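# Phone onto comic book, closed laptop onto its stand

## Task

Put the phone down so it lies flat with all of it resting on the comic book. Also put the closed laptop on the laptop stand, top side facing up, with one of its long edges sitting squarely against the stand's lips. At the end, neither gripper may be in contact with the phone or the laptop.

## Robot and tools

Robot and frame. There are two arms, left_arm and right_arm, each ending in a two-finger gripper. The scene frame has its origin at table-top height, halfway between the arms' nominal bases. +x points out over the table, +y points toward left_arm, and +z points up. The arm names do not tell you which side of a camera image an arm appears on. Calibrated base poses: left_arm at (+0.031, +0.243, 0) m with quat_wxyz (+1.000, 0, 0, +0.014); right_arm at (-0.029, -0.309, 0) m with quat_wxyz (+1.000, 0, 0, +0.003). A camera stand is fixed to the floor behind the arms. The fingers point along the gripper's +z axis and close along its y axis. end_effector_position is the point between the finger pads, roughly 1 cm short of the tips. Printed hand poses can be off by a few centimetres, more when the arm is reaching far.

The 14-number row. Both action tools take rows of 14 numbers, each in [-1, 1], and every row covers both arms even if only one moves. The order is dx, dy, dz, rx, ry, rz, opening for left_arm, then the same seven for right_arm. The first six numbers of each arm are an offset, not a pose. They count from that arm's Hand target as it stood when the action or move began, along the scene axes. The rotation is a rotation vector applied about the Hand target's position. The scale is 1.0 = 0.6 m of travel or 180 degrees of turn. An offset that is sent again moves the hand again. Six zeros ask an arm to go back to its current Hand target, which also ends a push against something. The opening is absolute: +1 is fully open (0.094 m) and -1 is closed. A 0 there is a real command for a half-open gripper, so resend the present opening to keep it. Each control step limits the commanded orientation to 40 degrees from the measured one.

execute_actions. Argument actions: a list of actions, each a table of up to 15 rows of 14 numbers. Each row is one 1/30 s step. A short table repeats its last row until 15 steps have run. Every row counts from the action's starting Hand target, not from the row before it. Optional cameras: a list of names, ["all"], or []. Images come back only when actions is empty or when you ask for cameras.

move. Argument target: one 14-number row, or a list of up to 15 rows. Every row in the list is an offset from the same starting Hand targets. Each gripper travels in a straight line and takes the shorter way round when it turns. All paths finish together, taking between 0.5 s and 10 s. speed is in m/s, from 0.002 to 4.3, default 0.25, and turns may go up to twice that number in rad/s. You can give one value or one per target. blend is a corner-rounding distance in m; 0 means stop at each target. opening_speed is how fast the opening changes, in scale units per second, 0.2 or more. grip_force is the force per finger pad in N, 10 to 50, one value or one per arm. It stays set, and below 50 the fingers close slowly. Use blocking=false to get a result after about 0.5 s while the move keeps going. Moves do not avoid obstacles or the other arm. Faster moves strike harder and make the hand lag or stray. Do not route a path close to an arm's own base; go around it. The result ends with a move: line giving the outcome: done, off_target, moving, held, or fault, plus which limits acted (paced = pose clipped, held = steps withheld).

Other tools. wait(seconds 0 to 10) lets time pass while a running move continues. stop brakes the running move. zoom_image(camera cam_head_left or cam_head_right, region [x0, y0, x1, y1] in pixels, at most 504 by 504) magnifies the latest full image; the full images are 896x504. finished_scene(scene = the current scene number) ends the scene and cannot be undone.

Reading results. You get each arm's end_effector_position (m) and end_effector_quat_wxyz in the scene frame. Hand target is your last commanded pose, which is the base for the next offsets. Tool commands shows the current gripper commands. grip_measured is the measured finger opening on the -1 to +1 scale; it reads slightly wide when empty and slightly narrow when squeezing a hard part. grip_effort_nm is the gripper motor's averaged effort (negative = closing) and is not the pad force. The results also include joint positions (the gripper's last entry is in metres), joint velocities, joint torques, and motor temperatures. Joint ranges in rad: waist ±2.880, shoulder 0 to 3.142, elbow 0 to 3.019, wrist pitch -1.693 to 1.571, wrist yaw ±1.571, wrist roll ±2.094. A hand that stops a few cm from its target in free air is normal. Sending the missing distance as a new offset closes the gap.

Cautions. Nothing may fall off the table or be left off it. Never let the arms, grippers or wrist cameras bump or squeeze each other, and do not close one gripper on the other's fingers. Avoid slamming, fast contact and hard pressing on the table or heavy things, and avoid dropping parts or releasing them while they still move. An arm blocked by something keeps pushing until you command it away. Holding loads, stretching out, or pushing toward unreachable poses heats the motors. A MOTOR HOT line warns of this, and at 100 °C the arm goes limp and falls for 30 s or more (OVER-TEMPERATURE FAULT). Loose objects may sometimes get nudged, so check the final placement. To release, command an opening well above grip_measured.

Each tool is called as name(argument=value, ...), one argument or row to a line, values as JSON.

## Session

Scene 1 done. Looking at scene 2.

execute_actions(
  actions=[],
)

Scene clock: 0.00 s.
left_arm: end_effector_position=(+0.5763, +0.0326, +0.2204) grip_measured=+1.000 grip_effort_nm=n/a end_effector_quat_wxyz=(+0.373, -0.189, +0.872, +0.255) | right_arm: end_effector_position=(+0.2774, -0.6662, +0.2410) grip_measured=+1.000 grip_effort_nm=n/a end_effector_quat_wxyz=(+0.133, +0.606, +0.784, +0.005)
Joint positions: left_arm=[-0.635 1.765 1.519 -1.122 -0.923 -0.933 0.094] | right_arm=[-0.891 1.406 1.314 -1.221 -0.069 0.44 0.094]
Joint velocities: within noise
Joint torques (N m): no reading
Motor temperatures (°C): left_arm=[22 29 37 24 26 23 27] | right_arm=[26 33 38 25 24 23 25]
Heat: left arm: hottest elbow 37 °C; right arm: hottest elbow 38 °C.
Hand target: left_arm +0.5824, +0.0285, +0.2385; +0.386, -0.198, +0.868, +0.242 | right_arm +0.2821, -0.6719, +0.2485; +0.142, +0.605, +0.783, +0.003
Tool commands: left_gripper/opening=+1.0 right_gripper/opening=+1.0

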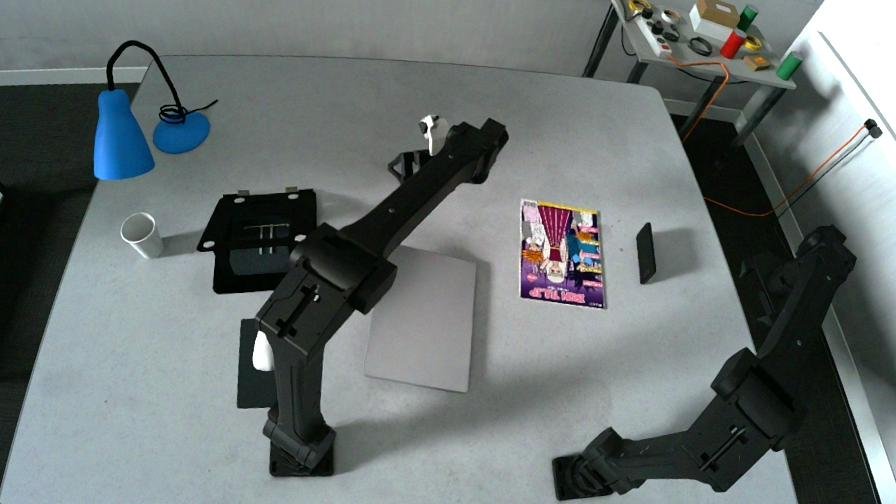

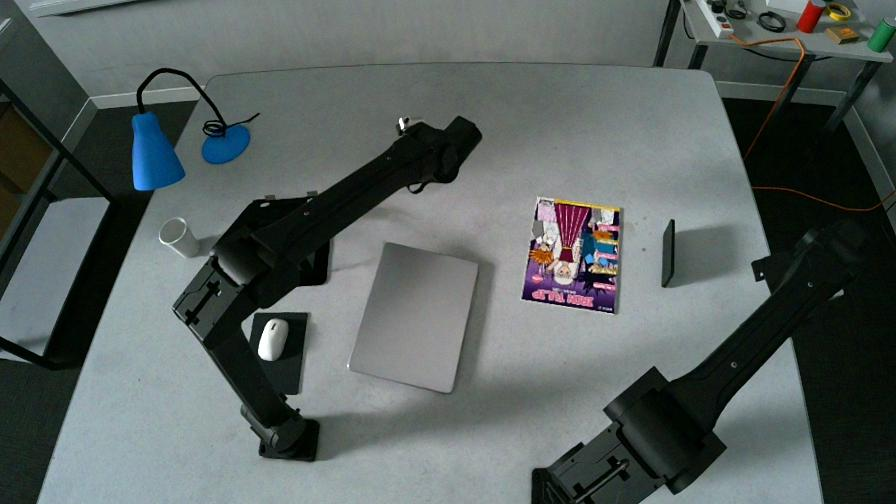

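zoom_image(
  camera="cam_head_left",
  region=[330, 220, 530, 420],
)

zoom_image(
  camera="cam_head_right",
  region=[330, 220, 530, 420],
)

zoom_image(
  camera="cam_head_left",
  region=[510, 180, 710, 320],
)

zoom_image(
  camera="cam_head_right",
  region=[510, 180, 710, 320],
)

zoom_image(
  camera="cam_head_left",
  region=[180, 170, 340, 310],
)

Scaled by 2.520.

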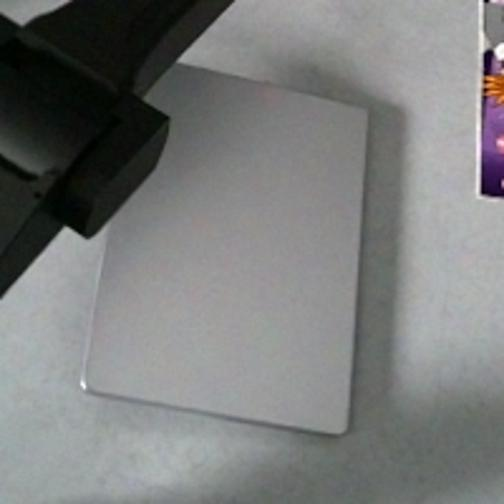

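Scaled by 2.520.

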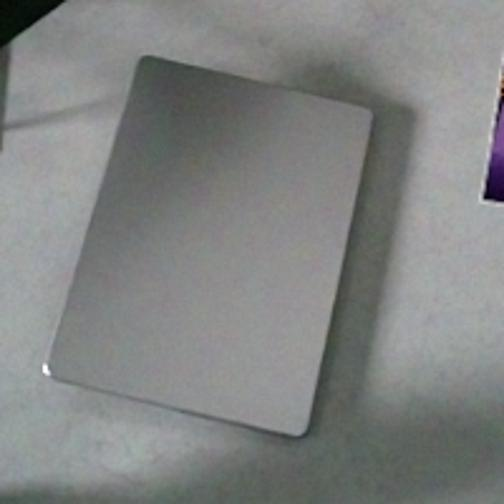

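Scaled by 2.520.

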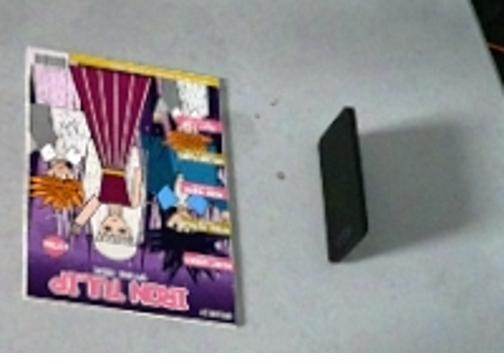

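Scaled by 2.520.

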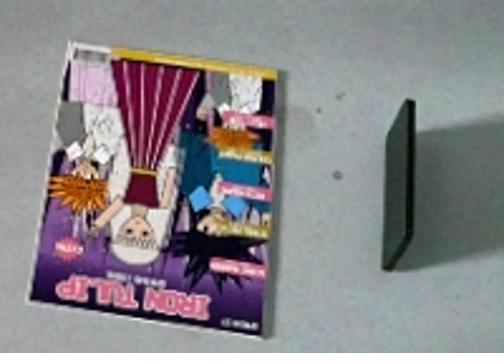

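Scaled by 3.150.

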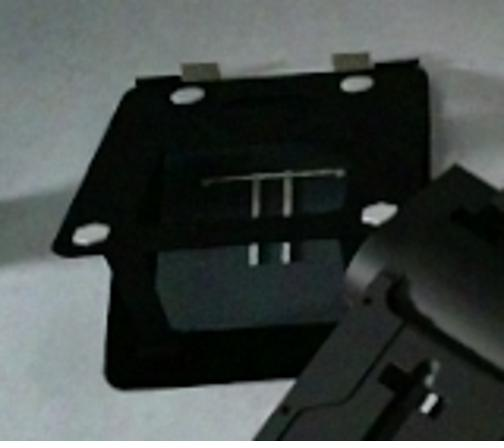

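zoom_image(
  camera="cam_head_right",
  region=[420, 225, 510, 305],
)

zoom_image(
  camera="cam_head_left",
  region=[420, 225, 510, 305],
)

zoom_image(
  camera="cam_head_right",
  region=[330, 340, 480, 420],
)

Scaled by 5.600.

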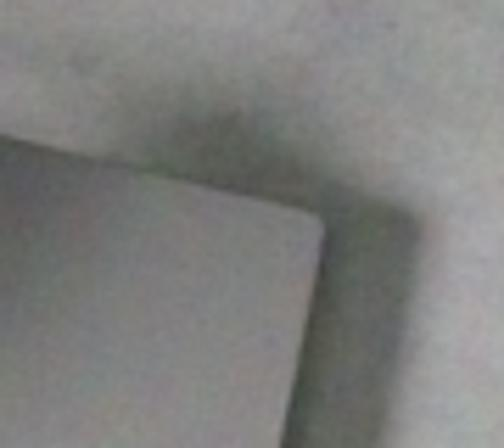

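Scaled by 5.600.

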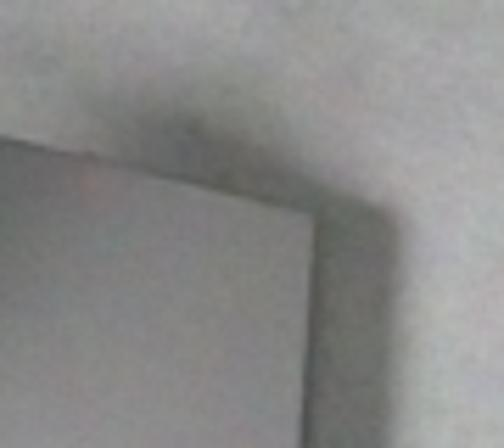

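Scaled by 3.360.

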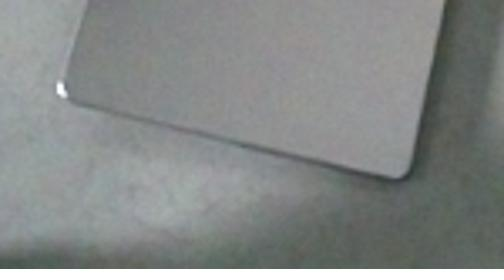

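zoom_image(
  camera="cam_head_left",
  region=[430, 320, 510, 400],
)

zoom_image(
  camera="cam_head_right",
  region=[420, 320, 500, 400],
)

zoom_image(
  camera="cam_head_right",
  region=[340, 225, 430, 305],
)

Scaled by 6.300.

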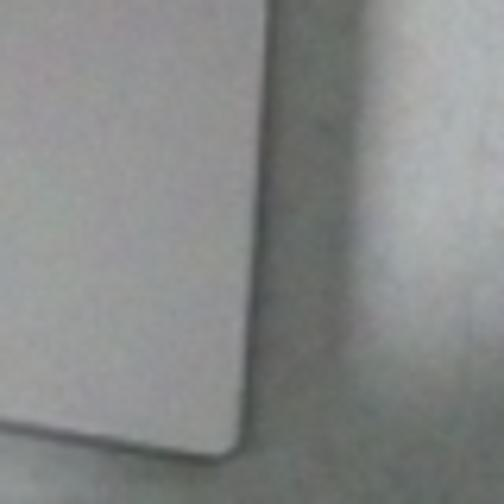

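Scaled by 6.300.

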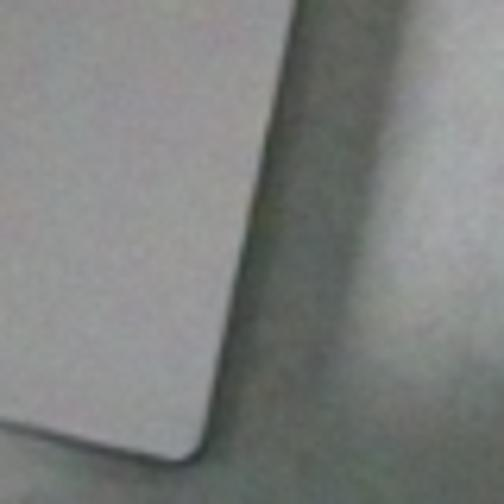

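Scaled by 5.600.

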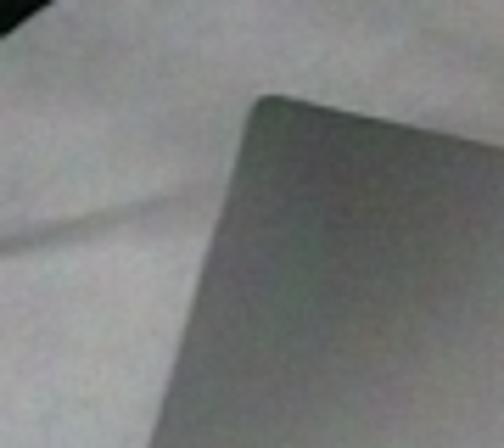

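zoom_image(
  camera="cam_head_left",
  region=[345, 345, 395, 395],
)

zoom_image(
  camera="cam_head_right",
  region=[330, 340, 380, 390],
)

zoom_image(
  camera="cam_head_left",
  region=[345, 255, 415, 325],
)

Scaled by 10.080.

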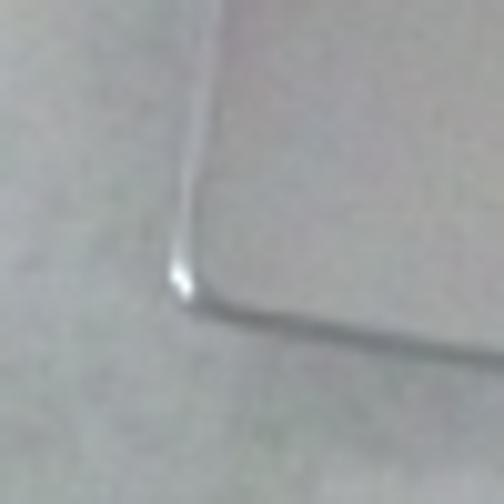

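Scaled by 10.080.

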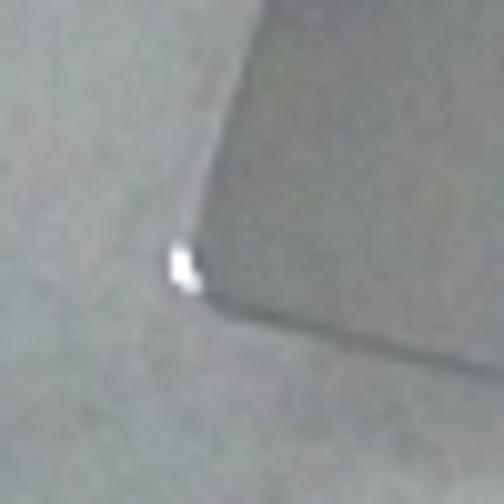

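Scaled by 7.200.

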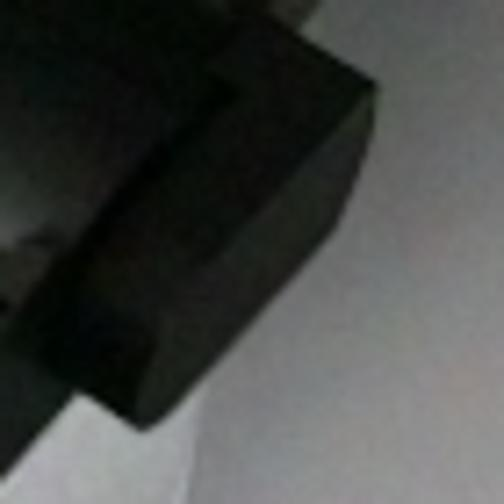

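execute_actions(
  actions=[],
)

Scene clock: 197.90 s.
left_arm: end_effector_position=(+0.5763, +0.0326, +0.2204) grip_measured=+1.000 grip_effort_nm=0.03 end_effector_quat_wxyz=(+0.373, -0.189, +0.872, +0.255) | right_arm: end_effector_position=(+0.2774, -0.6662, +0.2410) grip_measured=+1.000 grip_effort_nm=-0.01 end_effector_quat_wxyz=(+0.133, +0.606, +0.784, +0.005)
Joint positions: left_arm=[-0.635 1.765 1.519 -1.122 -0.923 -0.933 0.094] | right_arm=[-0.891 1.406 1.314 -1.221 -0.069 0.44 0.094]
Joint velocities: within noise
Joint torques (N m): left_arm=[-1.67 -19.66 13.15 0.73 -0.58 -0.06] | right_arm=[0.56 -14.1 10.85 0.62 0.01 0.13]
Motor temperatures (°C): left_arm=[22 34 44 24 27 23 27] | right_arm=[26 35 48 25 23 23 25]
Heat: left arm: hottest elbow 44 °C; right arm: hottest elbow 48 °C.
Hand target: left_arm +0.5824, +0.0285, +0.2385; +0.386, -0.198, +0.868, +0.242 | right_arm +0.2821, -0.6719, +0.2485; +0.142, +0.605, +0.783, +0.003
Tool commands: left_gripper/opening=+1.0 right_gripper/opening=+1.0

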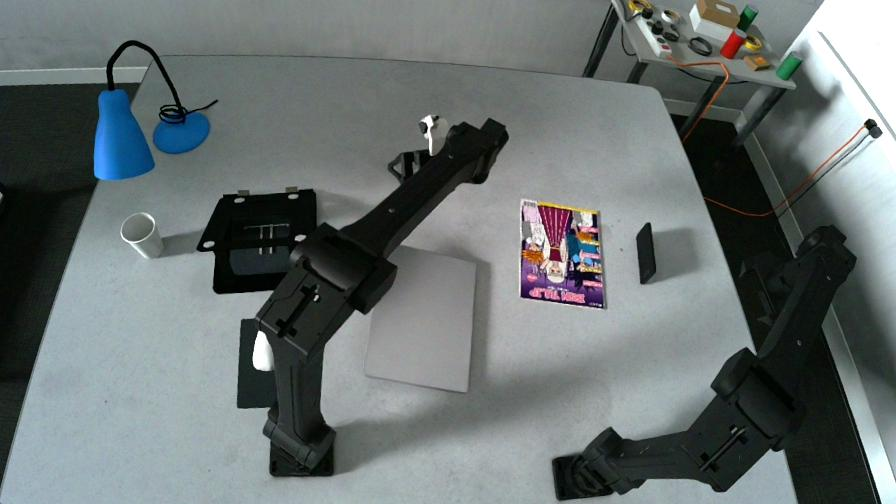

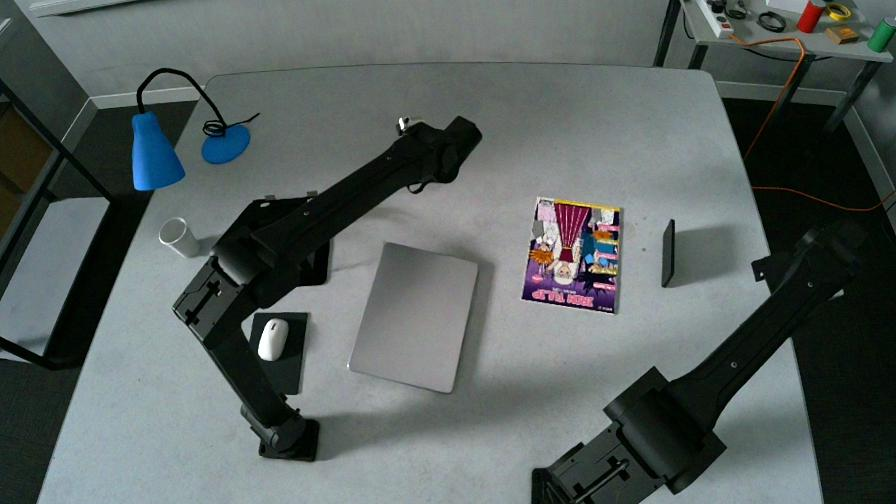

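move(
  target=[-0.487, 0.486, 0.1025, 0, 0, 0, 1.0, 0.3748, 0.2048, -0.0808, 0.0055, 0.0959, 0.3665, 1.0],
  speed=0.4,
  cameras=["all"],
)

Scene clock: 279.63 s.
left_arm: end_effector_position=(+0.2920, +0.3164, +0.3018) grip_measured=+1.000 grip_effort_nm=0.03 end_effector_quat_wxyz=(+0.386, -0.196, +0.869, +0.239) | right_arm: end_effector_position=(+0.4910, -0.5434, +0.1968) grip_measured=+1.000 grip_effort_nm=-0.01 end_effector_quat_wxyz=(-0.006, +0.084, +0.996, +0.003)
Joint positions: left_arm=[-0.18 0.57 0.751 -1.06 -0.704 -0.331 0.094] | right_arm=[-0.428 1.853 1.773 -1.504 -0.001 -0.255 0.094]
Joint torques (N m): left_arm=[-0.56 -1.73 10.25 1.57 -0.31 0.13] | right_arm=[0.67 -19.43 13.03 -0.23 0.08 0.08]
Heat: left arm: hottest elbow 44 °C; right arm: hottest elbow 49 °C.
Hand target: left_arm +0.2902, +0.3201, +0.2999; +0.386, -0.198, +0.868, +0.242 | right_arm +0.5069, -0.5491, +0.2000; +0.000, +0.078, +0.997, +0.000
Off the commanded pose: left_arm 0.004 m, 0 deg | right_arm 0.017 m, 1 deg.
move: off_target (right_arm)

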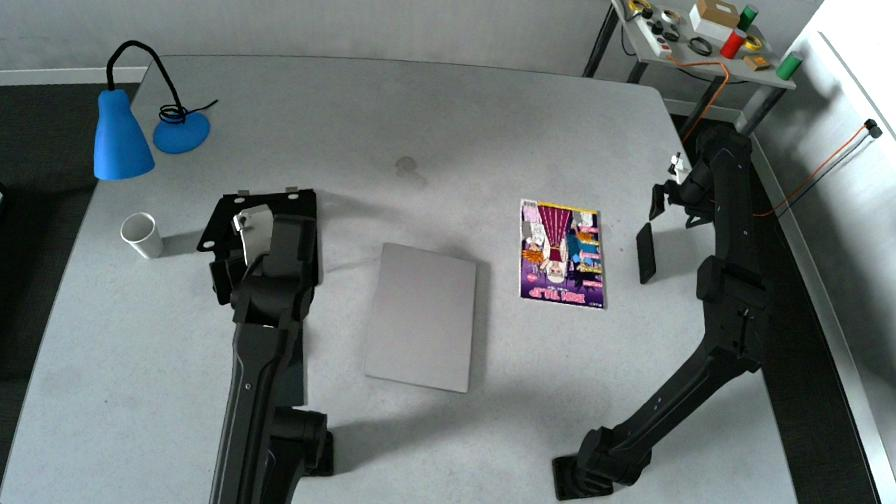

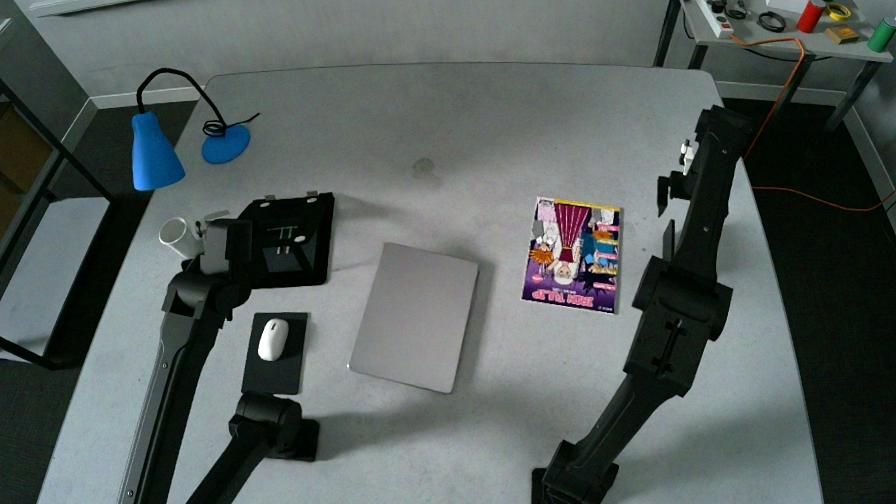

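zoom_image(
  camera="cam_head_left",
  region=[590, 130, 770, 300],
)

zoom_image(
  camera="cam_head_left",
  region=[340, 225, 500, 405],
)

zoom_image(
  camera="cam_head_right",
  region=[330, 225, 500, 405],
)

Scaled by 2.800.

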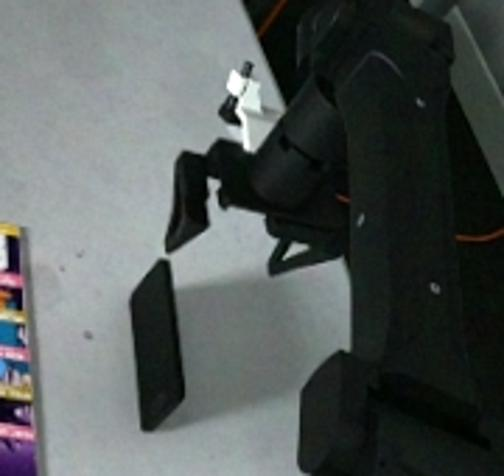

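Scaled by 2.800.

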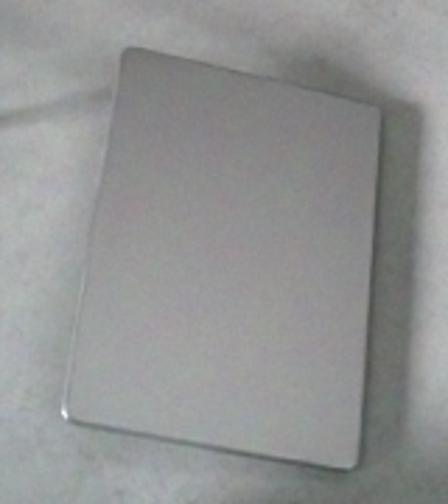

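Scaled by 2.800.

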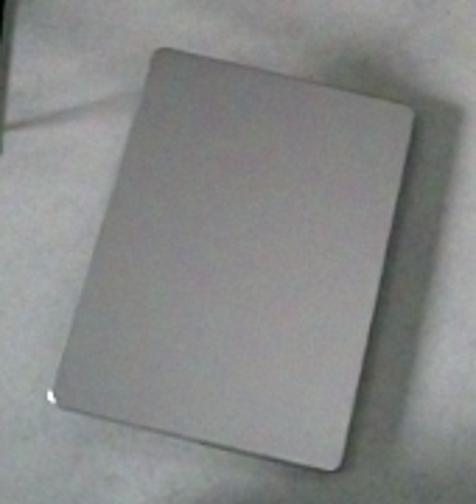

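move(
  target=[0, 0, 0, 0, 0, 0, 1.0, 0.0158, -0.0317, -0.1333, 0, 0, 0, 1.0],
  speed=0.25,
  cameras=["all"],
)

zoom_image(
  camera="cam_head_left",
  region=[610, 160, 730, 300],
)

zoom_image(
  camera="cam_head_right",
  region=[620, 160, 740, 300],
)

Scene clock: 512.80 s.
left_arm: end_effector_position=(+0.2920, +0.3164, +0.3018) grip_measured=+1.000 grip_effort_nm=0.02 end_effector_quat_wxyz=(+0.386, -0.195, +0.869, +0.239) | right_arm: end_effector_position=(+0.5177, -0.5607, +0.1362) grip_measured=+1.000 grip_effort_nm=-0.01 end_effector_quat_wxyz=(+0.008, +0.077, +0.997, -0.003)
Joint positions: left_arm=[-0.18 0.57 0.751 -1.06 -0.704 -0.33 0.094] | right_arm=[-0.436 1.942 1.746 -1.357 -0.001 -0.277 0.094]
Joint torques (N m): left_arm=[-0.97 -2.37 10.33 1.59 -0.26 0.1] | right_arm=[-0.15 -22.18 8.24 0.57 0.07 0.1]
Motor temperatures (°C): left_arm=[22 28 43 24 27 23 26] | right_arm=[26 41 56 25 24 23 24]
Heat: left arm: hottest elbow 43 °C; right arm: hottest elbow 56 °C.
Hand target: left_arm +0.2902, +0.3201, +0.2999; +0.386, -0.198, +0.868, +0.242 | right_arm +0.5164, -0.5680, +0.1201; +0.000, +0.078, +0.997, +0.000
Off the commanded pose: left_arm 0.004 m, 0 deg | right_arm 0.018 m, 1 deg.
move: off_target (right_arm)

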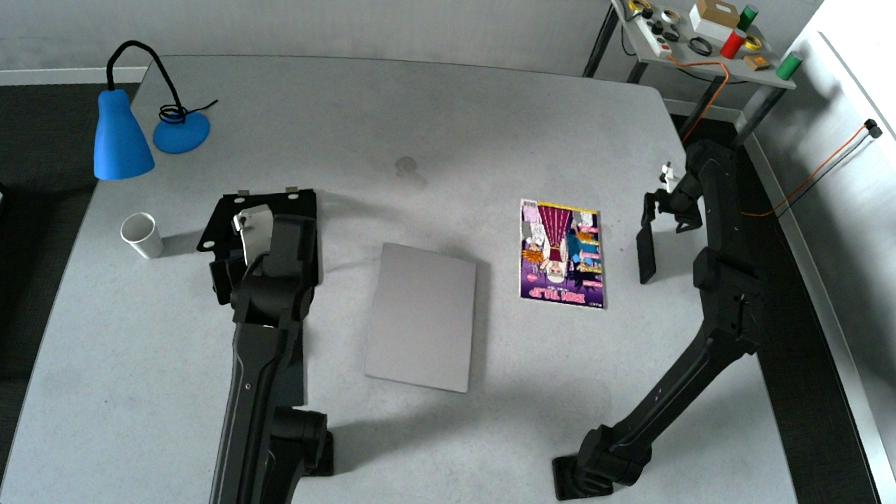

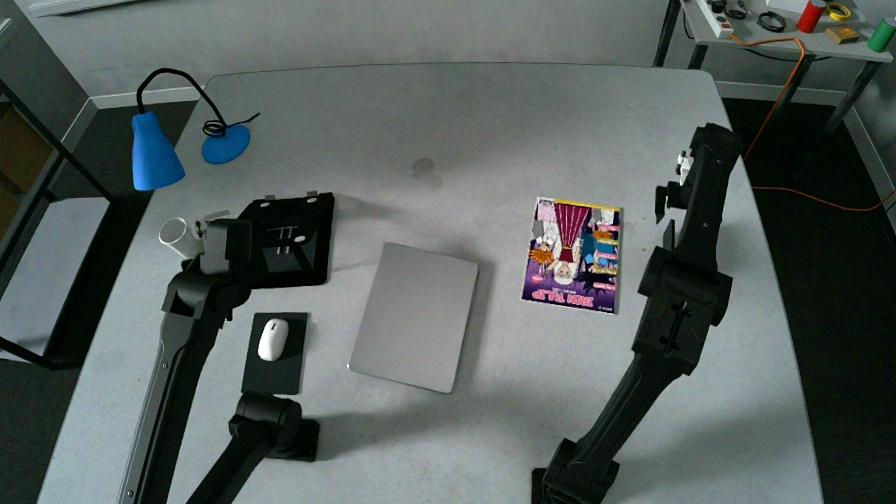

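Scaled by 3.600.

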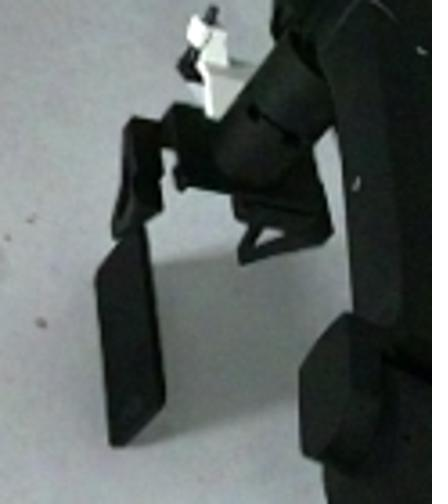

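Scaled by 3.600.

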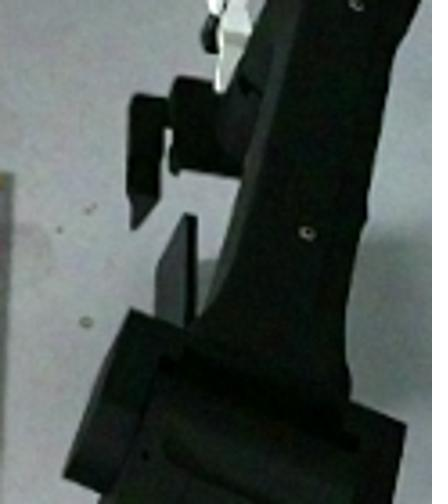

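move(
  target=[
    [0, 0, 0, 0, 0, 0, 1.0, -0.0158, 0.0, -0.125, 0, 0, 0, -0.2],
    [0, 0, 0, 0, 0, 0, 1.0, -0.0158, 0.0, -0.125, 0, 0, 0, -0.88],
  ],
  speed=0.2,
  opening_speed=1.2,
  cameras=["cam_head_left"],
)

zoom_image(
  camera="cam_head_left",
  region=[610, 160, 730, 300],
)

Scene clock: 524.77 s.
left_arm: end_effector_position=(+0.2920, +0.3164, +0.3018) grip_measured=+1.000 grip_effort_nm=0.02 end_effector_quat_wxyz=(+0.386, -0.195, +0.869, +0.239) | right_arm: end_effector_position=(+0.5120, -0.5623, +0.0652) grip_measured=-0.841 grip_effort_nm=-0.91 end_effector_quat_wxyz=(+0.012, +0.076, +0.997, -0.005)
Joint positions: left_arm=[-0.18 0.57 0.751 -1.06 -0.704 -0.33 0.094] | right_arm=[-0.442 1.979 1.609 -1.174 0 -0.285 0.007]
Joint torques (N m): left_arm=[-0.85 -2.26 10.02 1.68 -0.26 0.07] | right_arm=[-0.26 -21.19 7.57 0.55 0.05 0.1]
Heat: left arm: hottest elbow 43 °C; right arm: hottest elbow 54 °C.
Hand target: left_arm +0.2902, +0.3201, +0.2999; +0.386, -0.198, +0.868, +0.242 | right_arm +0.5070, -0.5680, +0.0450; +0.000, +0.078, +0.997, +0.000
Off the commanded pose: left_arm 0.004 m, 0 deg | right_arm 0.021 m, 2 deg.
move: off_target (right_arm); target 2's new opening was sent with right_arm's hand 0.022 m and 2 deg from that target
Images, in order (width x height): cam_head_left 896x504.

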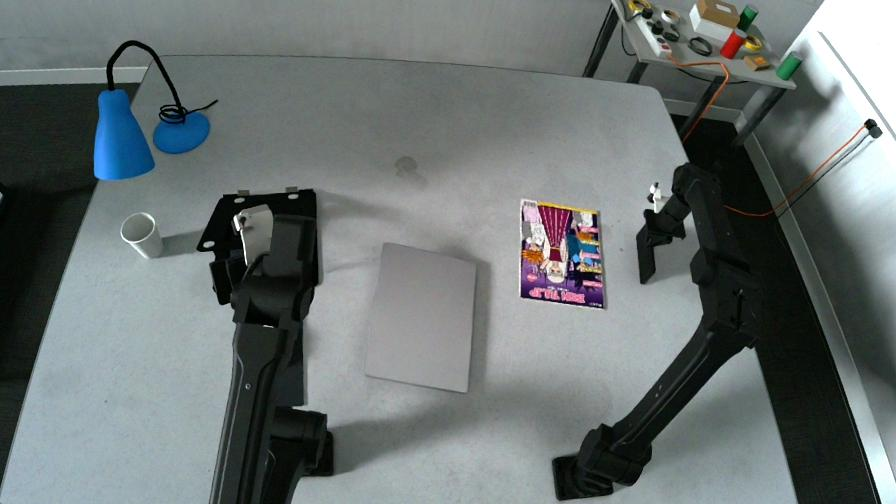

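Scaled by 3.600.

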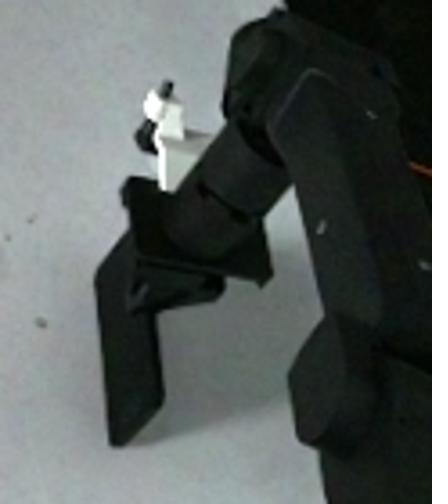

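move(
  target=[
    [0, 0, 0, 0, 0, 0, 1.0, 0.0, 0.03, 0.1333, 0, 0, 0, -0.88],
    [0, 0, 0, 0, 0, 0, 1.0, 0.0383, 0.36, 0.1333, 0.066, -0.0095, 0, -0.88],
    [0, 0, 0, 0, 0, 0, 1.0, 0.0383, 0.395, 0.0667, 0.066, -0.0095, 0, -0.88],
  ],
  speed=0.3,
  blend=[0.03, 0.03, 0],
  cameras=["all"],
)

zoom_image(
  camera="cam_head_left",
  region=[490, 140, 650, 320],
)

zoom_image(
  camera="cam_head_right",
  region=[500, 140, 660, 320],
)

Scene clock: 566.37 s.
left_arm: end_effector_position=(+0.2920, +0.3164, +0.3018) grip_measured=+1.000 grip_effort_nm=0.02 end_effector_quat_wxyz=(+0.386, -0.195, +0.869, +0.239) | right_arm: end_effector_position=(+0.5301, -0.3335, +0.0890) grip_measured=-0.844 grip_effort_nm=-1.04 end_effector_quat_wxyz=(+0.007, +0.075, +0.992, +0.103)
Joint positions: left_arm=[-0.18 0.57 0.751 -1.06 -0.704 -0.33 0.094] | right_arm=[-0.112 1.876 1.506 -1.193 -0.207 0.046 0.007]
Joint torques (N m): left_arm=[-0.26 -2.14 10.33 1.62 -0.27 0.1] | right_arm=[0.79 -21.66 7.69 0.49 -0.15 0.23]
Heat: left arm: hottest elbow 42 °C; right arm: hottest elbow 52 °C.
Hand target: left_arm +0.2902, +0.3201, +0.2999; +0.386, -0.198, +0.868, +0.242 | right_arm +0.5299, -0.3311, +0.0851; +0.007, +0.078, +0.992, +0.104
Off the commanded pose: left_arm 0.004 m, 0 deg | right_arm 0.005 m, 0 deg.
move: done; blend cut to 0.0226 m at target 2

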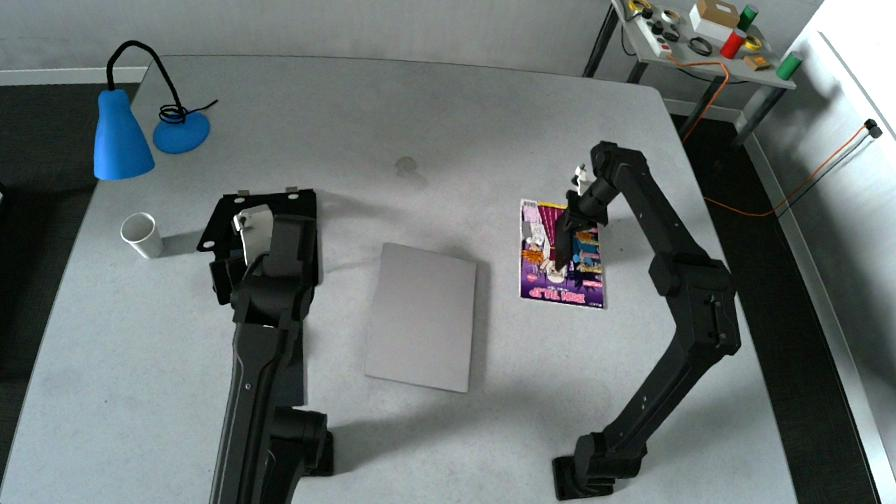

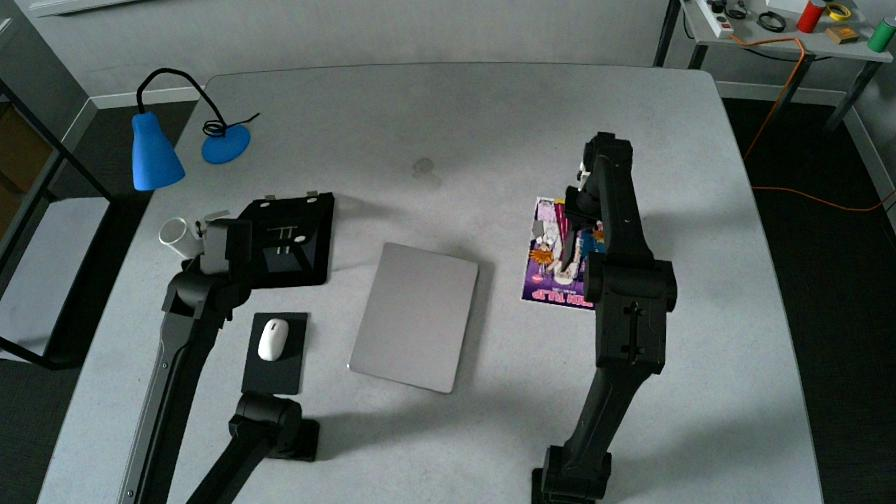

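Scaled by 2.800.

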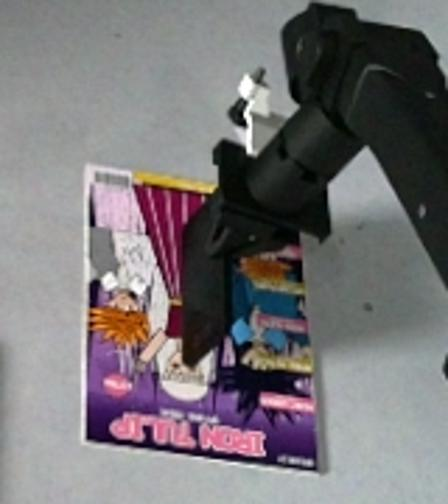

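Scaled by 2.800.

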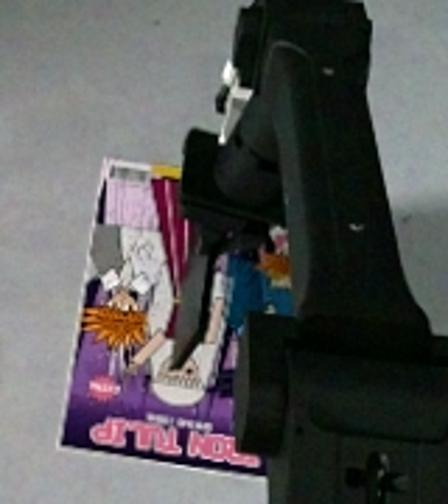

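move(
  target=[0, 0, 0, 0, 0, 0, 1.0, 0.0, 0.0167, -0.05, 0, 0, 0, -0.88],
  speed=0.12,
  cameras=["cam_head_left"],
)

zoom_image(
  camera="cam_head_left",
  region=[490, 140, 650, 320],
)

Scene clock: 575.17 s.
left_arm: end_effector_position=(+0.2920, +0.3164, +0.3018) grip_measured=+1.000 grip_effort_nm=0.03 end_effector_quat_wxyz=(+0.386, -0.195, +0.869, +0.239) | right_arm: end_effector_position=(+0.5315, -0.3280, +0.0705) grip_measured=-0.844 grip_effort_nm=-1.04 end_effector_quat_wxyz=(+0.018, +0.078, +0.991, +0.103)
Joint positions: left_arm=[-0.18 0.57 0.751 -1.06 -0.704 -0.33 0.094] | right_arm=[-0.102 1.883 1.464 -1.119 -0.207 0.064 0.007]
Joint torques (N m): left_arm=[-0.21 -1.9 10.26 1.66 -0.25 0.1] | right_arm=[1.38 -19.72 7.43 0.64 -0.12 0.2]
Motor temperatures (°C): left_arm=[22 28 42 24 27 23 26] | right_arm=[26 43 51 25 24 23 27]
Heat: left arm: hottest elbow 42 °C; right arm: hottest elbow 51 °C.
Hand target: left_arm +0.2902, +0.3201, +0.2999; +0.386, -0.198, +0.868, +0.242 | right_arm +0.5299, -0.3211, +0.0551; +0.007, +0.078, +0.992, +0.104
Off the commanded pose: left_arm 0.004 m, 0 deg | right_arm 0.017 m, 1 deg.
move: off_target (right_arm)
Images, in order (width x height): cam_head_left 896x504.

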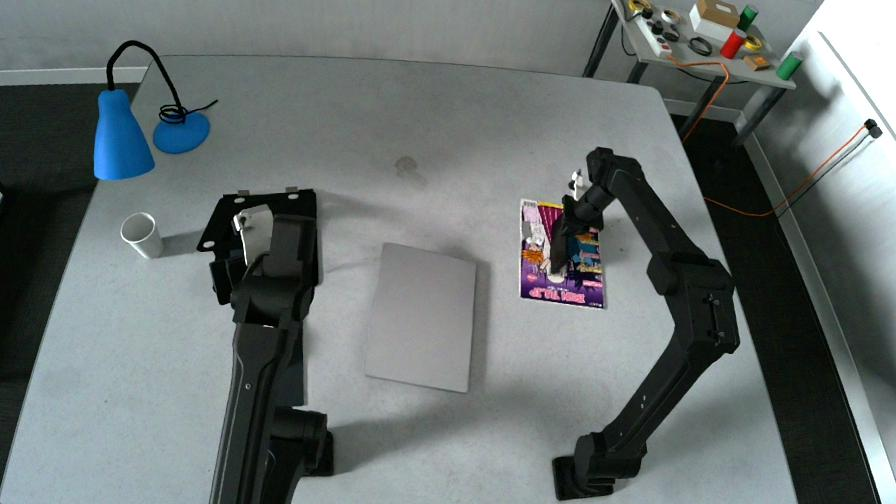

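Scaled by 2.800.

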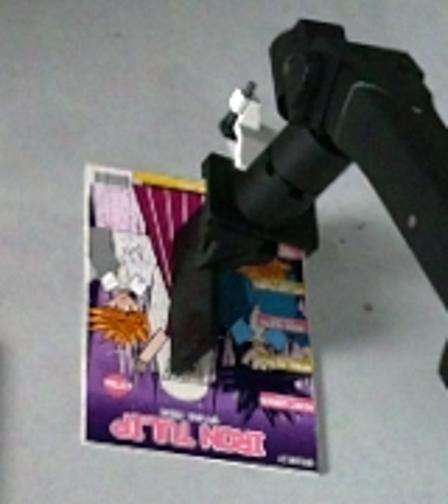

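move(
  target=[0, 0, 0, 0, 0, 0, 1.0, 0.0, 0.0, -0.022, 0, 0, 0, -0.88],
  speed=0.1,
  cameras=[],
)

Scene clock: 579.43 s.
left_arm: end_effector_position=(+0.2920, +0.3164, +0.3018) grip_measured=+1.000 grip_effort_nm=0.03 end_effector_quat_wxyz=(+0.386, -0.195, +0.869, +0.239) | right_arm: end_effector_position=(+0.5333, -0.3282, +0.0681) grip_measured=-0.844 grip_effort_nm=-1.03 end_effector_quat_wxyz=(+0.023, +0.078, +0.991, +0.103)
Joint positions: left_arm=[-0.18 0.57 0.751 -1.06 -0.704 -0.33 0.094] | right_arm=[-0.102 1.883 1.457 -1.101 -0.207 0.066 0.007]
Joint torques (N m): left_arm=[-0.26 -2.14 10.22 1.66 -0.24 0.11] | right_arm=[1.32 -18.84 6.72 0.98 -0.12 0.2]
Heat: left arm: hottest elbow 42 °C; right arm: hottest elbow 50 °C.
Hand target: left_arm +0.2902, +0.3201, +0.2999; +0.386, -0.198, +0.868, +0.242 | right_arm +0.5299, -0.3211, +0.0419; +0.007, +0.078, +0.992, +0.104
Off the commanded pose: left_arm 0.004 m, 0 deg | right_arm 0.027 m, 2 deg.
move: off_target (right_arm)
No camera images: "cameras" was empty.

move(
  target=[0, 0, 0, 0, 0, 0, 1.0, 0.0, 0.0, 0.02, 0, 0, 0, -0.88],
  speed=0.1,
  cameras=[],
)

move(
  target=[0, 0, 0, 0, 0, 0, 1.0, -0.0067, -0.0715, -0.06, 0, 0, 0, 0.53],
  speed=0.0165,
  opening_speed=0.4,
  cameras=["all"],
)

zoom_image(
  camera="cam_head_left",
  region=[490, 140, 650, 320],
)

zoom_image(
  camera="cam_head_right",
  region=[500, 140, 660, 320],
)

Scene clock: 597.70 s.
left_arm: end_effector_position=(+0.2920, +0.3164, +0.3018) grip_measured=+1.000 grip_effort_nm=0.02 end_effector_quat_wxyz=(+0.386, -0.195, +0.869, +0.239) | right_arm: end_effector_position=(+0.5332, -0.3282, +0.0681) grip_measured=-0.844 grip_effort_nm=-1.04 end_effector_quat_wxyz=(+0.023, +0.079, +0.991, +0.103)
Joint positions: left_arm=[-0.18 0.57 0.751 -1.06 -0.704 -0.33 0.094] | right_arm=[-0.102 1.883 1.457 -1.102 -0.207 0.066 0.007]
Joint torques (N m): left_arm=[-0.26 -2.32 10.14 1.48 -0.31 0.08] | right_arm=[1.44 -19.84 7.79 0.06 -0.13 0.2]
Heat: left arm: hottest elbow 42 °C; right arm: hottest elbow 49 °C.
Hand target: left_arm +0.2902, +0.3201, +0.2999; +0.386, -0.198, +0.868, +0.242 | right_arm +0.5299, -0.3211, +0.0539; +0.007, +0.078, +0.992, +0.104
Off the commanded pose: left_arm 0.004 m, 0 deg | right_arm 0.016 m, 2 deg.
move: off_target (right_arm)
No camera images: "cameras" was empty.

Scene clock: 601.57 s.
left_arm: end_effector_position=(+0.2920, +0.3164, +0.3018) grip_measured=+1.000 grip_effort_nm=0.02 end_effector_quat_wxyz=(+0.386, -0.195, +0.869, +0.239) | right_arm: end_effector_position=(+0.5339, -0.3583, +0.0442) grip_measured=+0.528 grip_effort_nm=0.07 end_effector_quat_wxyz=(+0.027, +0.074, +0.992, +0.102)
Joint positions: left_arm=[-0.18 0.57 0.751 -1.06 -0.704 -0.33 0.094] | right_arm=[-0.155 1.919 1.443 -1.057 -0.208 0.003 0.072]
Joint torques (N m): left_arm=[-0.09 -2.02 10.1 1.65 -0.27 0.04] | right_arm=[-0.44 -19.08 6.5 0.59 -0.16 0.08]
Heat: left arm: hottest elbow 42 °C; right arm: hottest elbow 49 °C.
Hand target: left_arm +0.2902, +0.3201, +0.2999; +0.386, -0.198, +0.868, +0.242 | right_arm +0.5259, -0.3638, +0.0179; +0.007, +0.078, +0.992, +0.104
Off the commanded pose: left_arm 0.004 m, 0 deg | right_arm 0.028 m, 2 deg.
move: off_target (right_arm)

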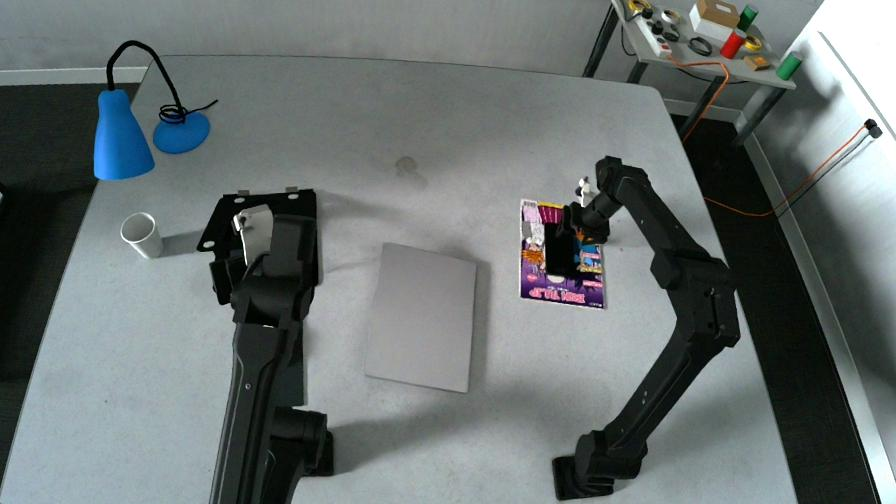

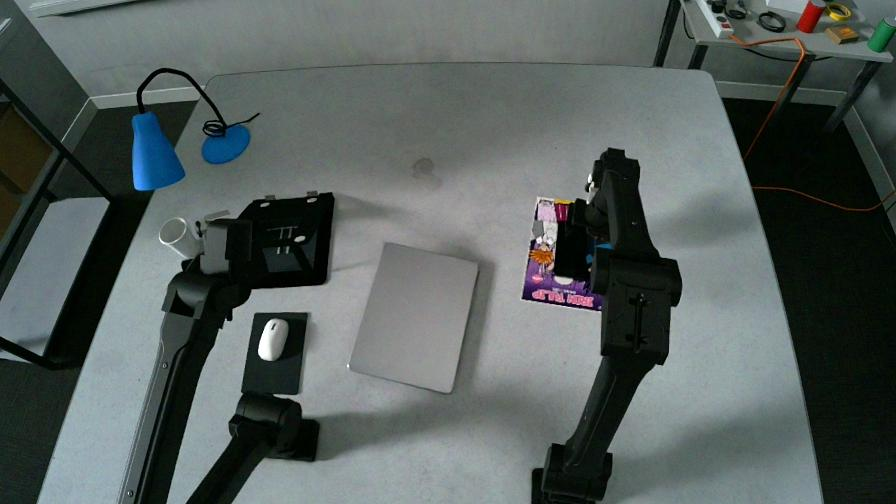

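Scaled by 2.800.

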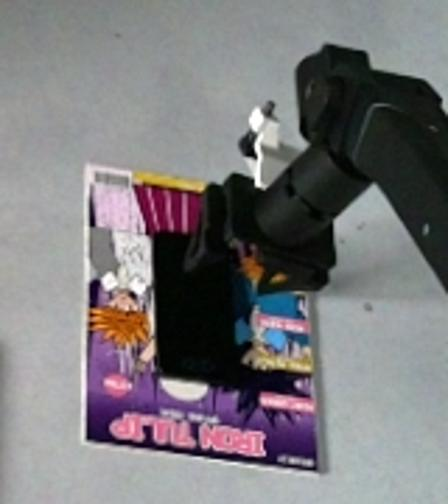

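Scaled by 2.800.

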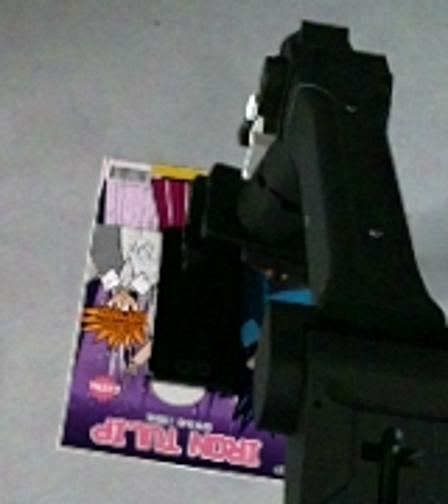

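move(
  target=[0, 0, 0, 0, 0, 0, 1.0, 0.0, -0.02, -0.02, 0, 0, 0, 0.98],
  speed=0.03,
  opening_speed=0.5,
  cameras=["all"],
)

zoom_image(
  camera="cam_head_left",
  region=[490, 140, 650, 320],
)

zoom_image(
  camera="cam_head_right",
  region=[500, 140, 660, 320],
)

Scene clock: 606.43 s.
left_arm: end_effector_position=(+0.2920, +0.3164, +0.3018) grip_measured=+1.000 grip_effort_nm=0.03 end_effector_quat_wxyz=(+0.386, -0.195, +0.869, +0.239) | right_arm: end_effector_position=(+0.5324, -0.3707, +0.0299) grip_measured=+0.978 grip_effort_nm=0.07 end_effector_quat_wxyz=(+0.024, +0.074, +0.992, +0.102)
Joint positions: left_arm=[-0.18 0.57 0.751 -1.06 -0.704 -0.33 0.094] | right_arm=[-0.177 1.942 1.437 -1.038 -0.208 -0.02 0.093]
Joint torques (N m): left_arm=[-0.38 -1.9 10.28 1.59 -0.24 0.08] | right_arm=[-0.21 -19.31 6.78 0.58 -0.15 0.05]
Heat: left arm: hottest elbow 42 °C; right arm: hottest elbow 48 °C.
Hand target: left_arm +0.2902, +0.3201, +0.2999; +0.386, -0.198, +0.868, +0.242 | right_arm +0.5258, -0.3760, +0.0058; +0.006, +0.078, +0.992, +0.104
Off the commanded pose: left_arm 0.004 m, 0 deg | right_arm 0.025 m, 2 deg.
move: off_target (right_arm)

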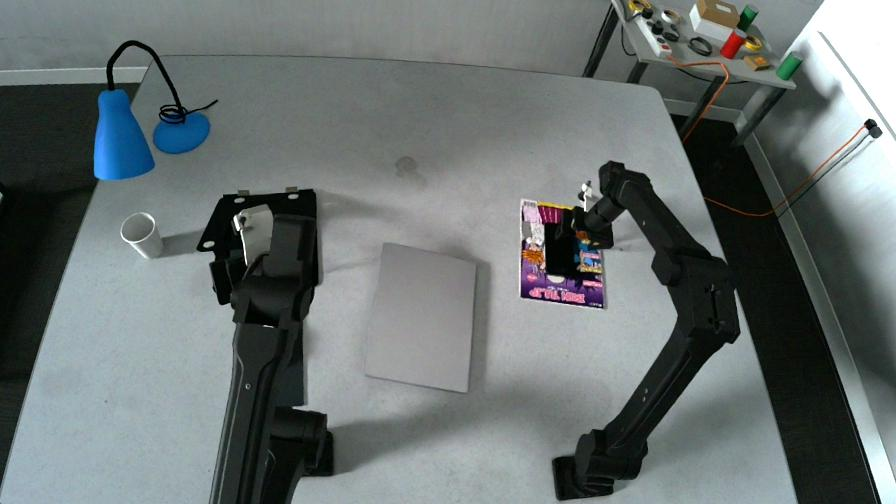

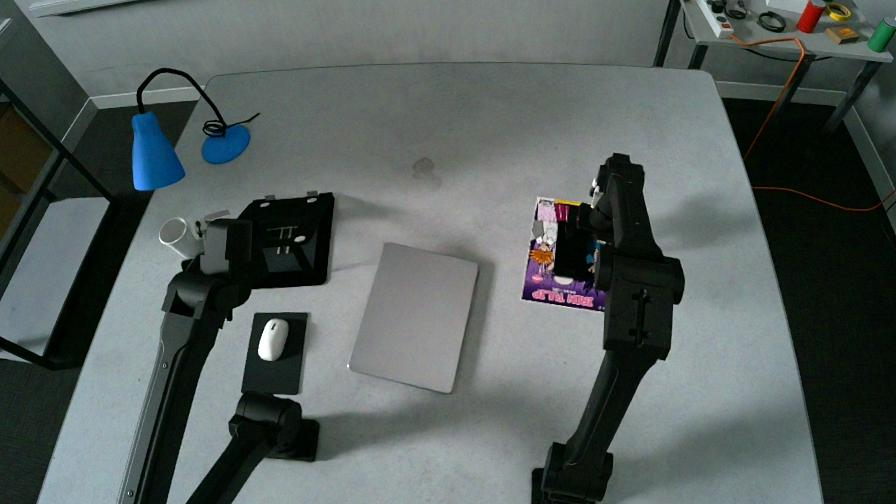

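Scaled by 2.800.

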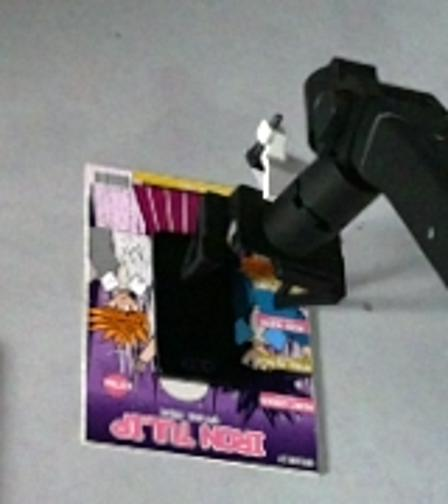

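Scaled by 2.800.

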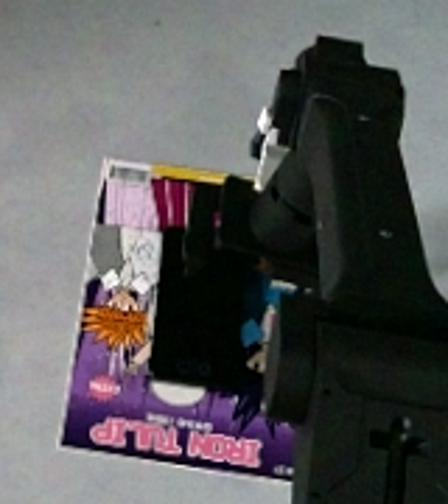

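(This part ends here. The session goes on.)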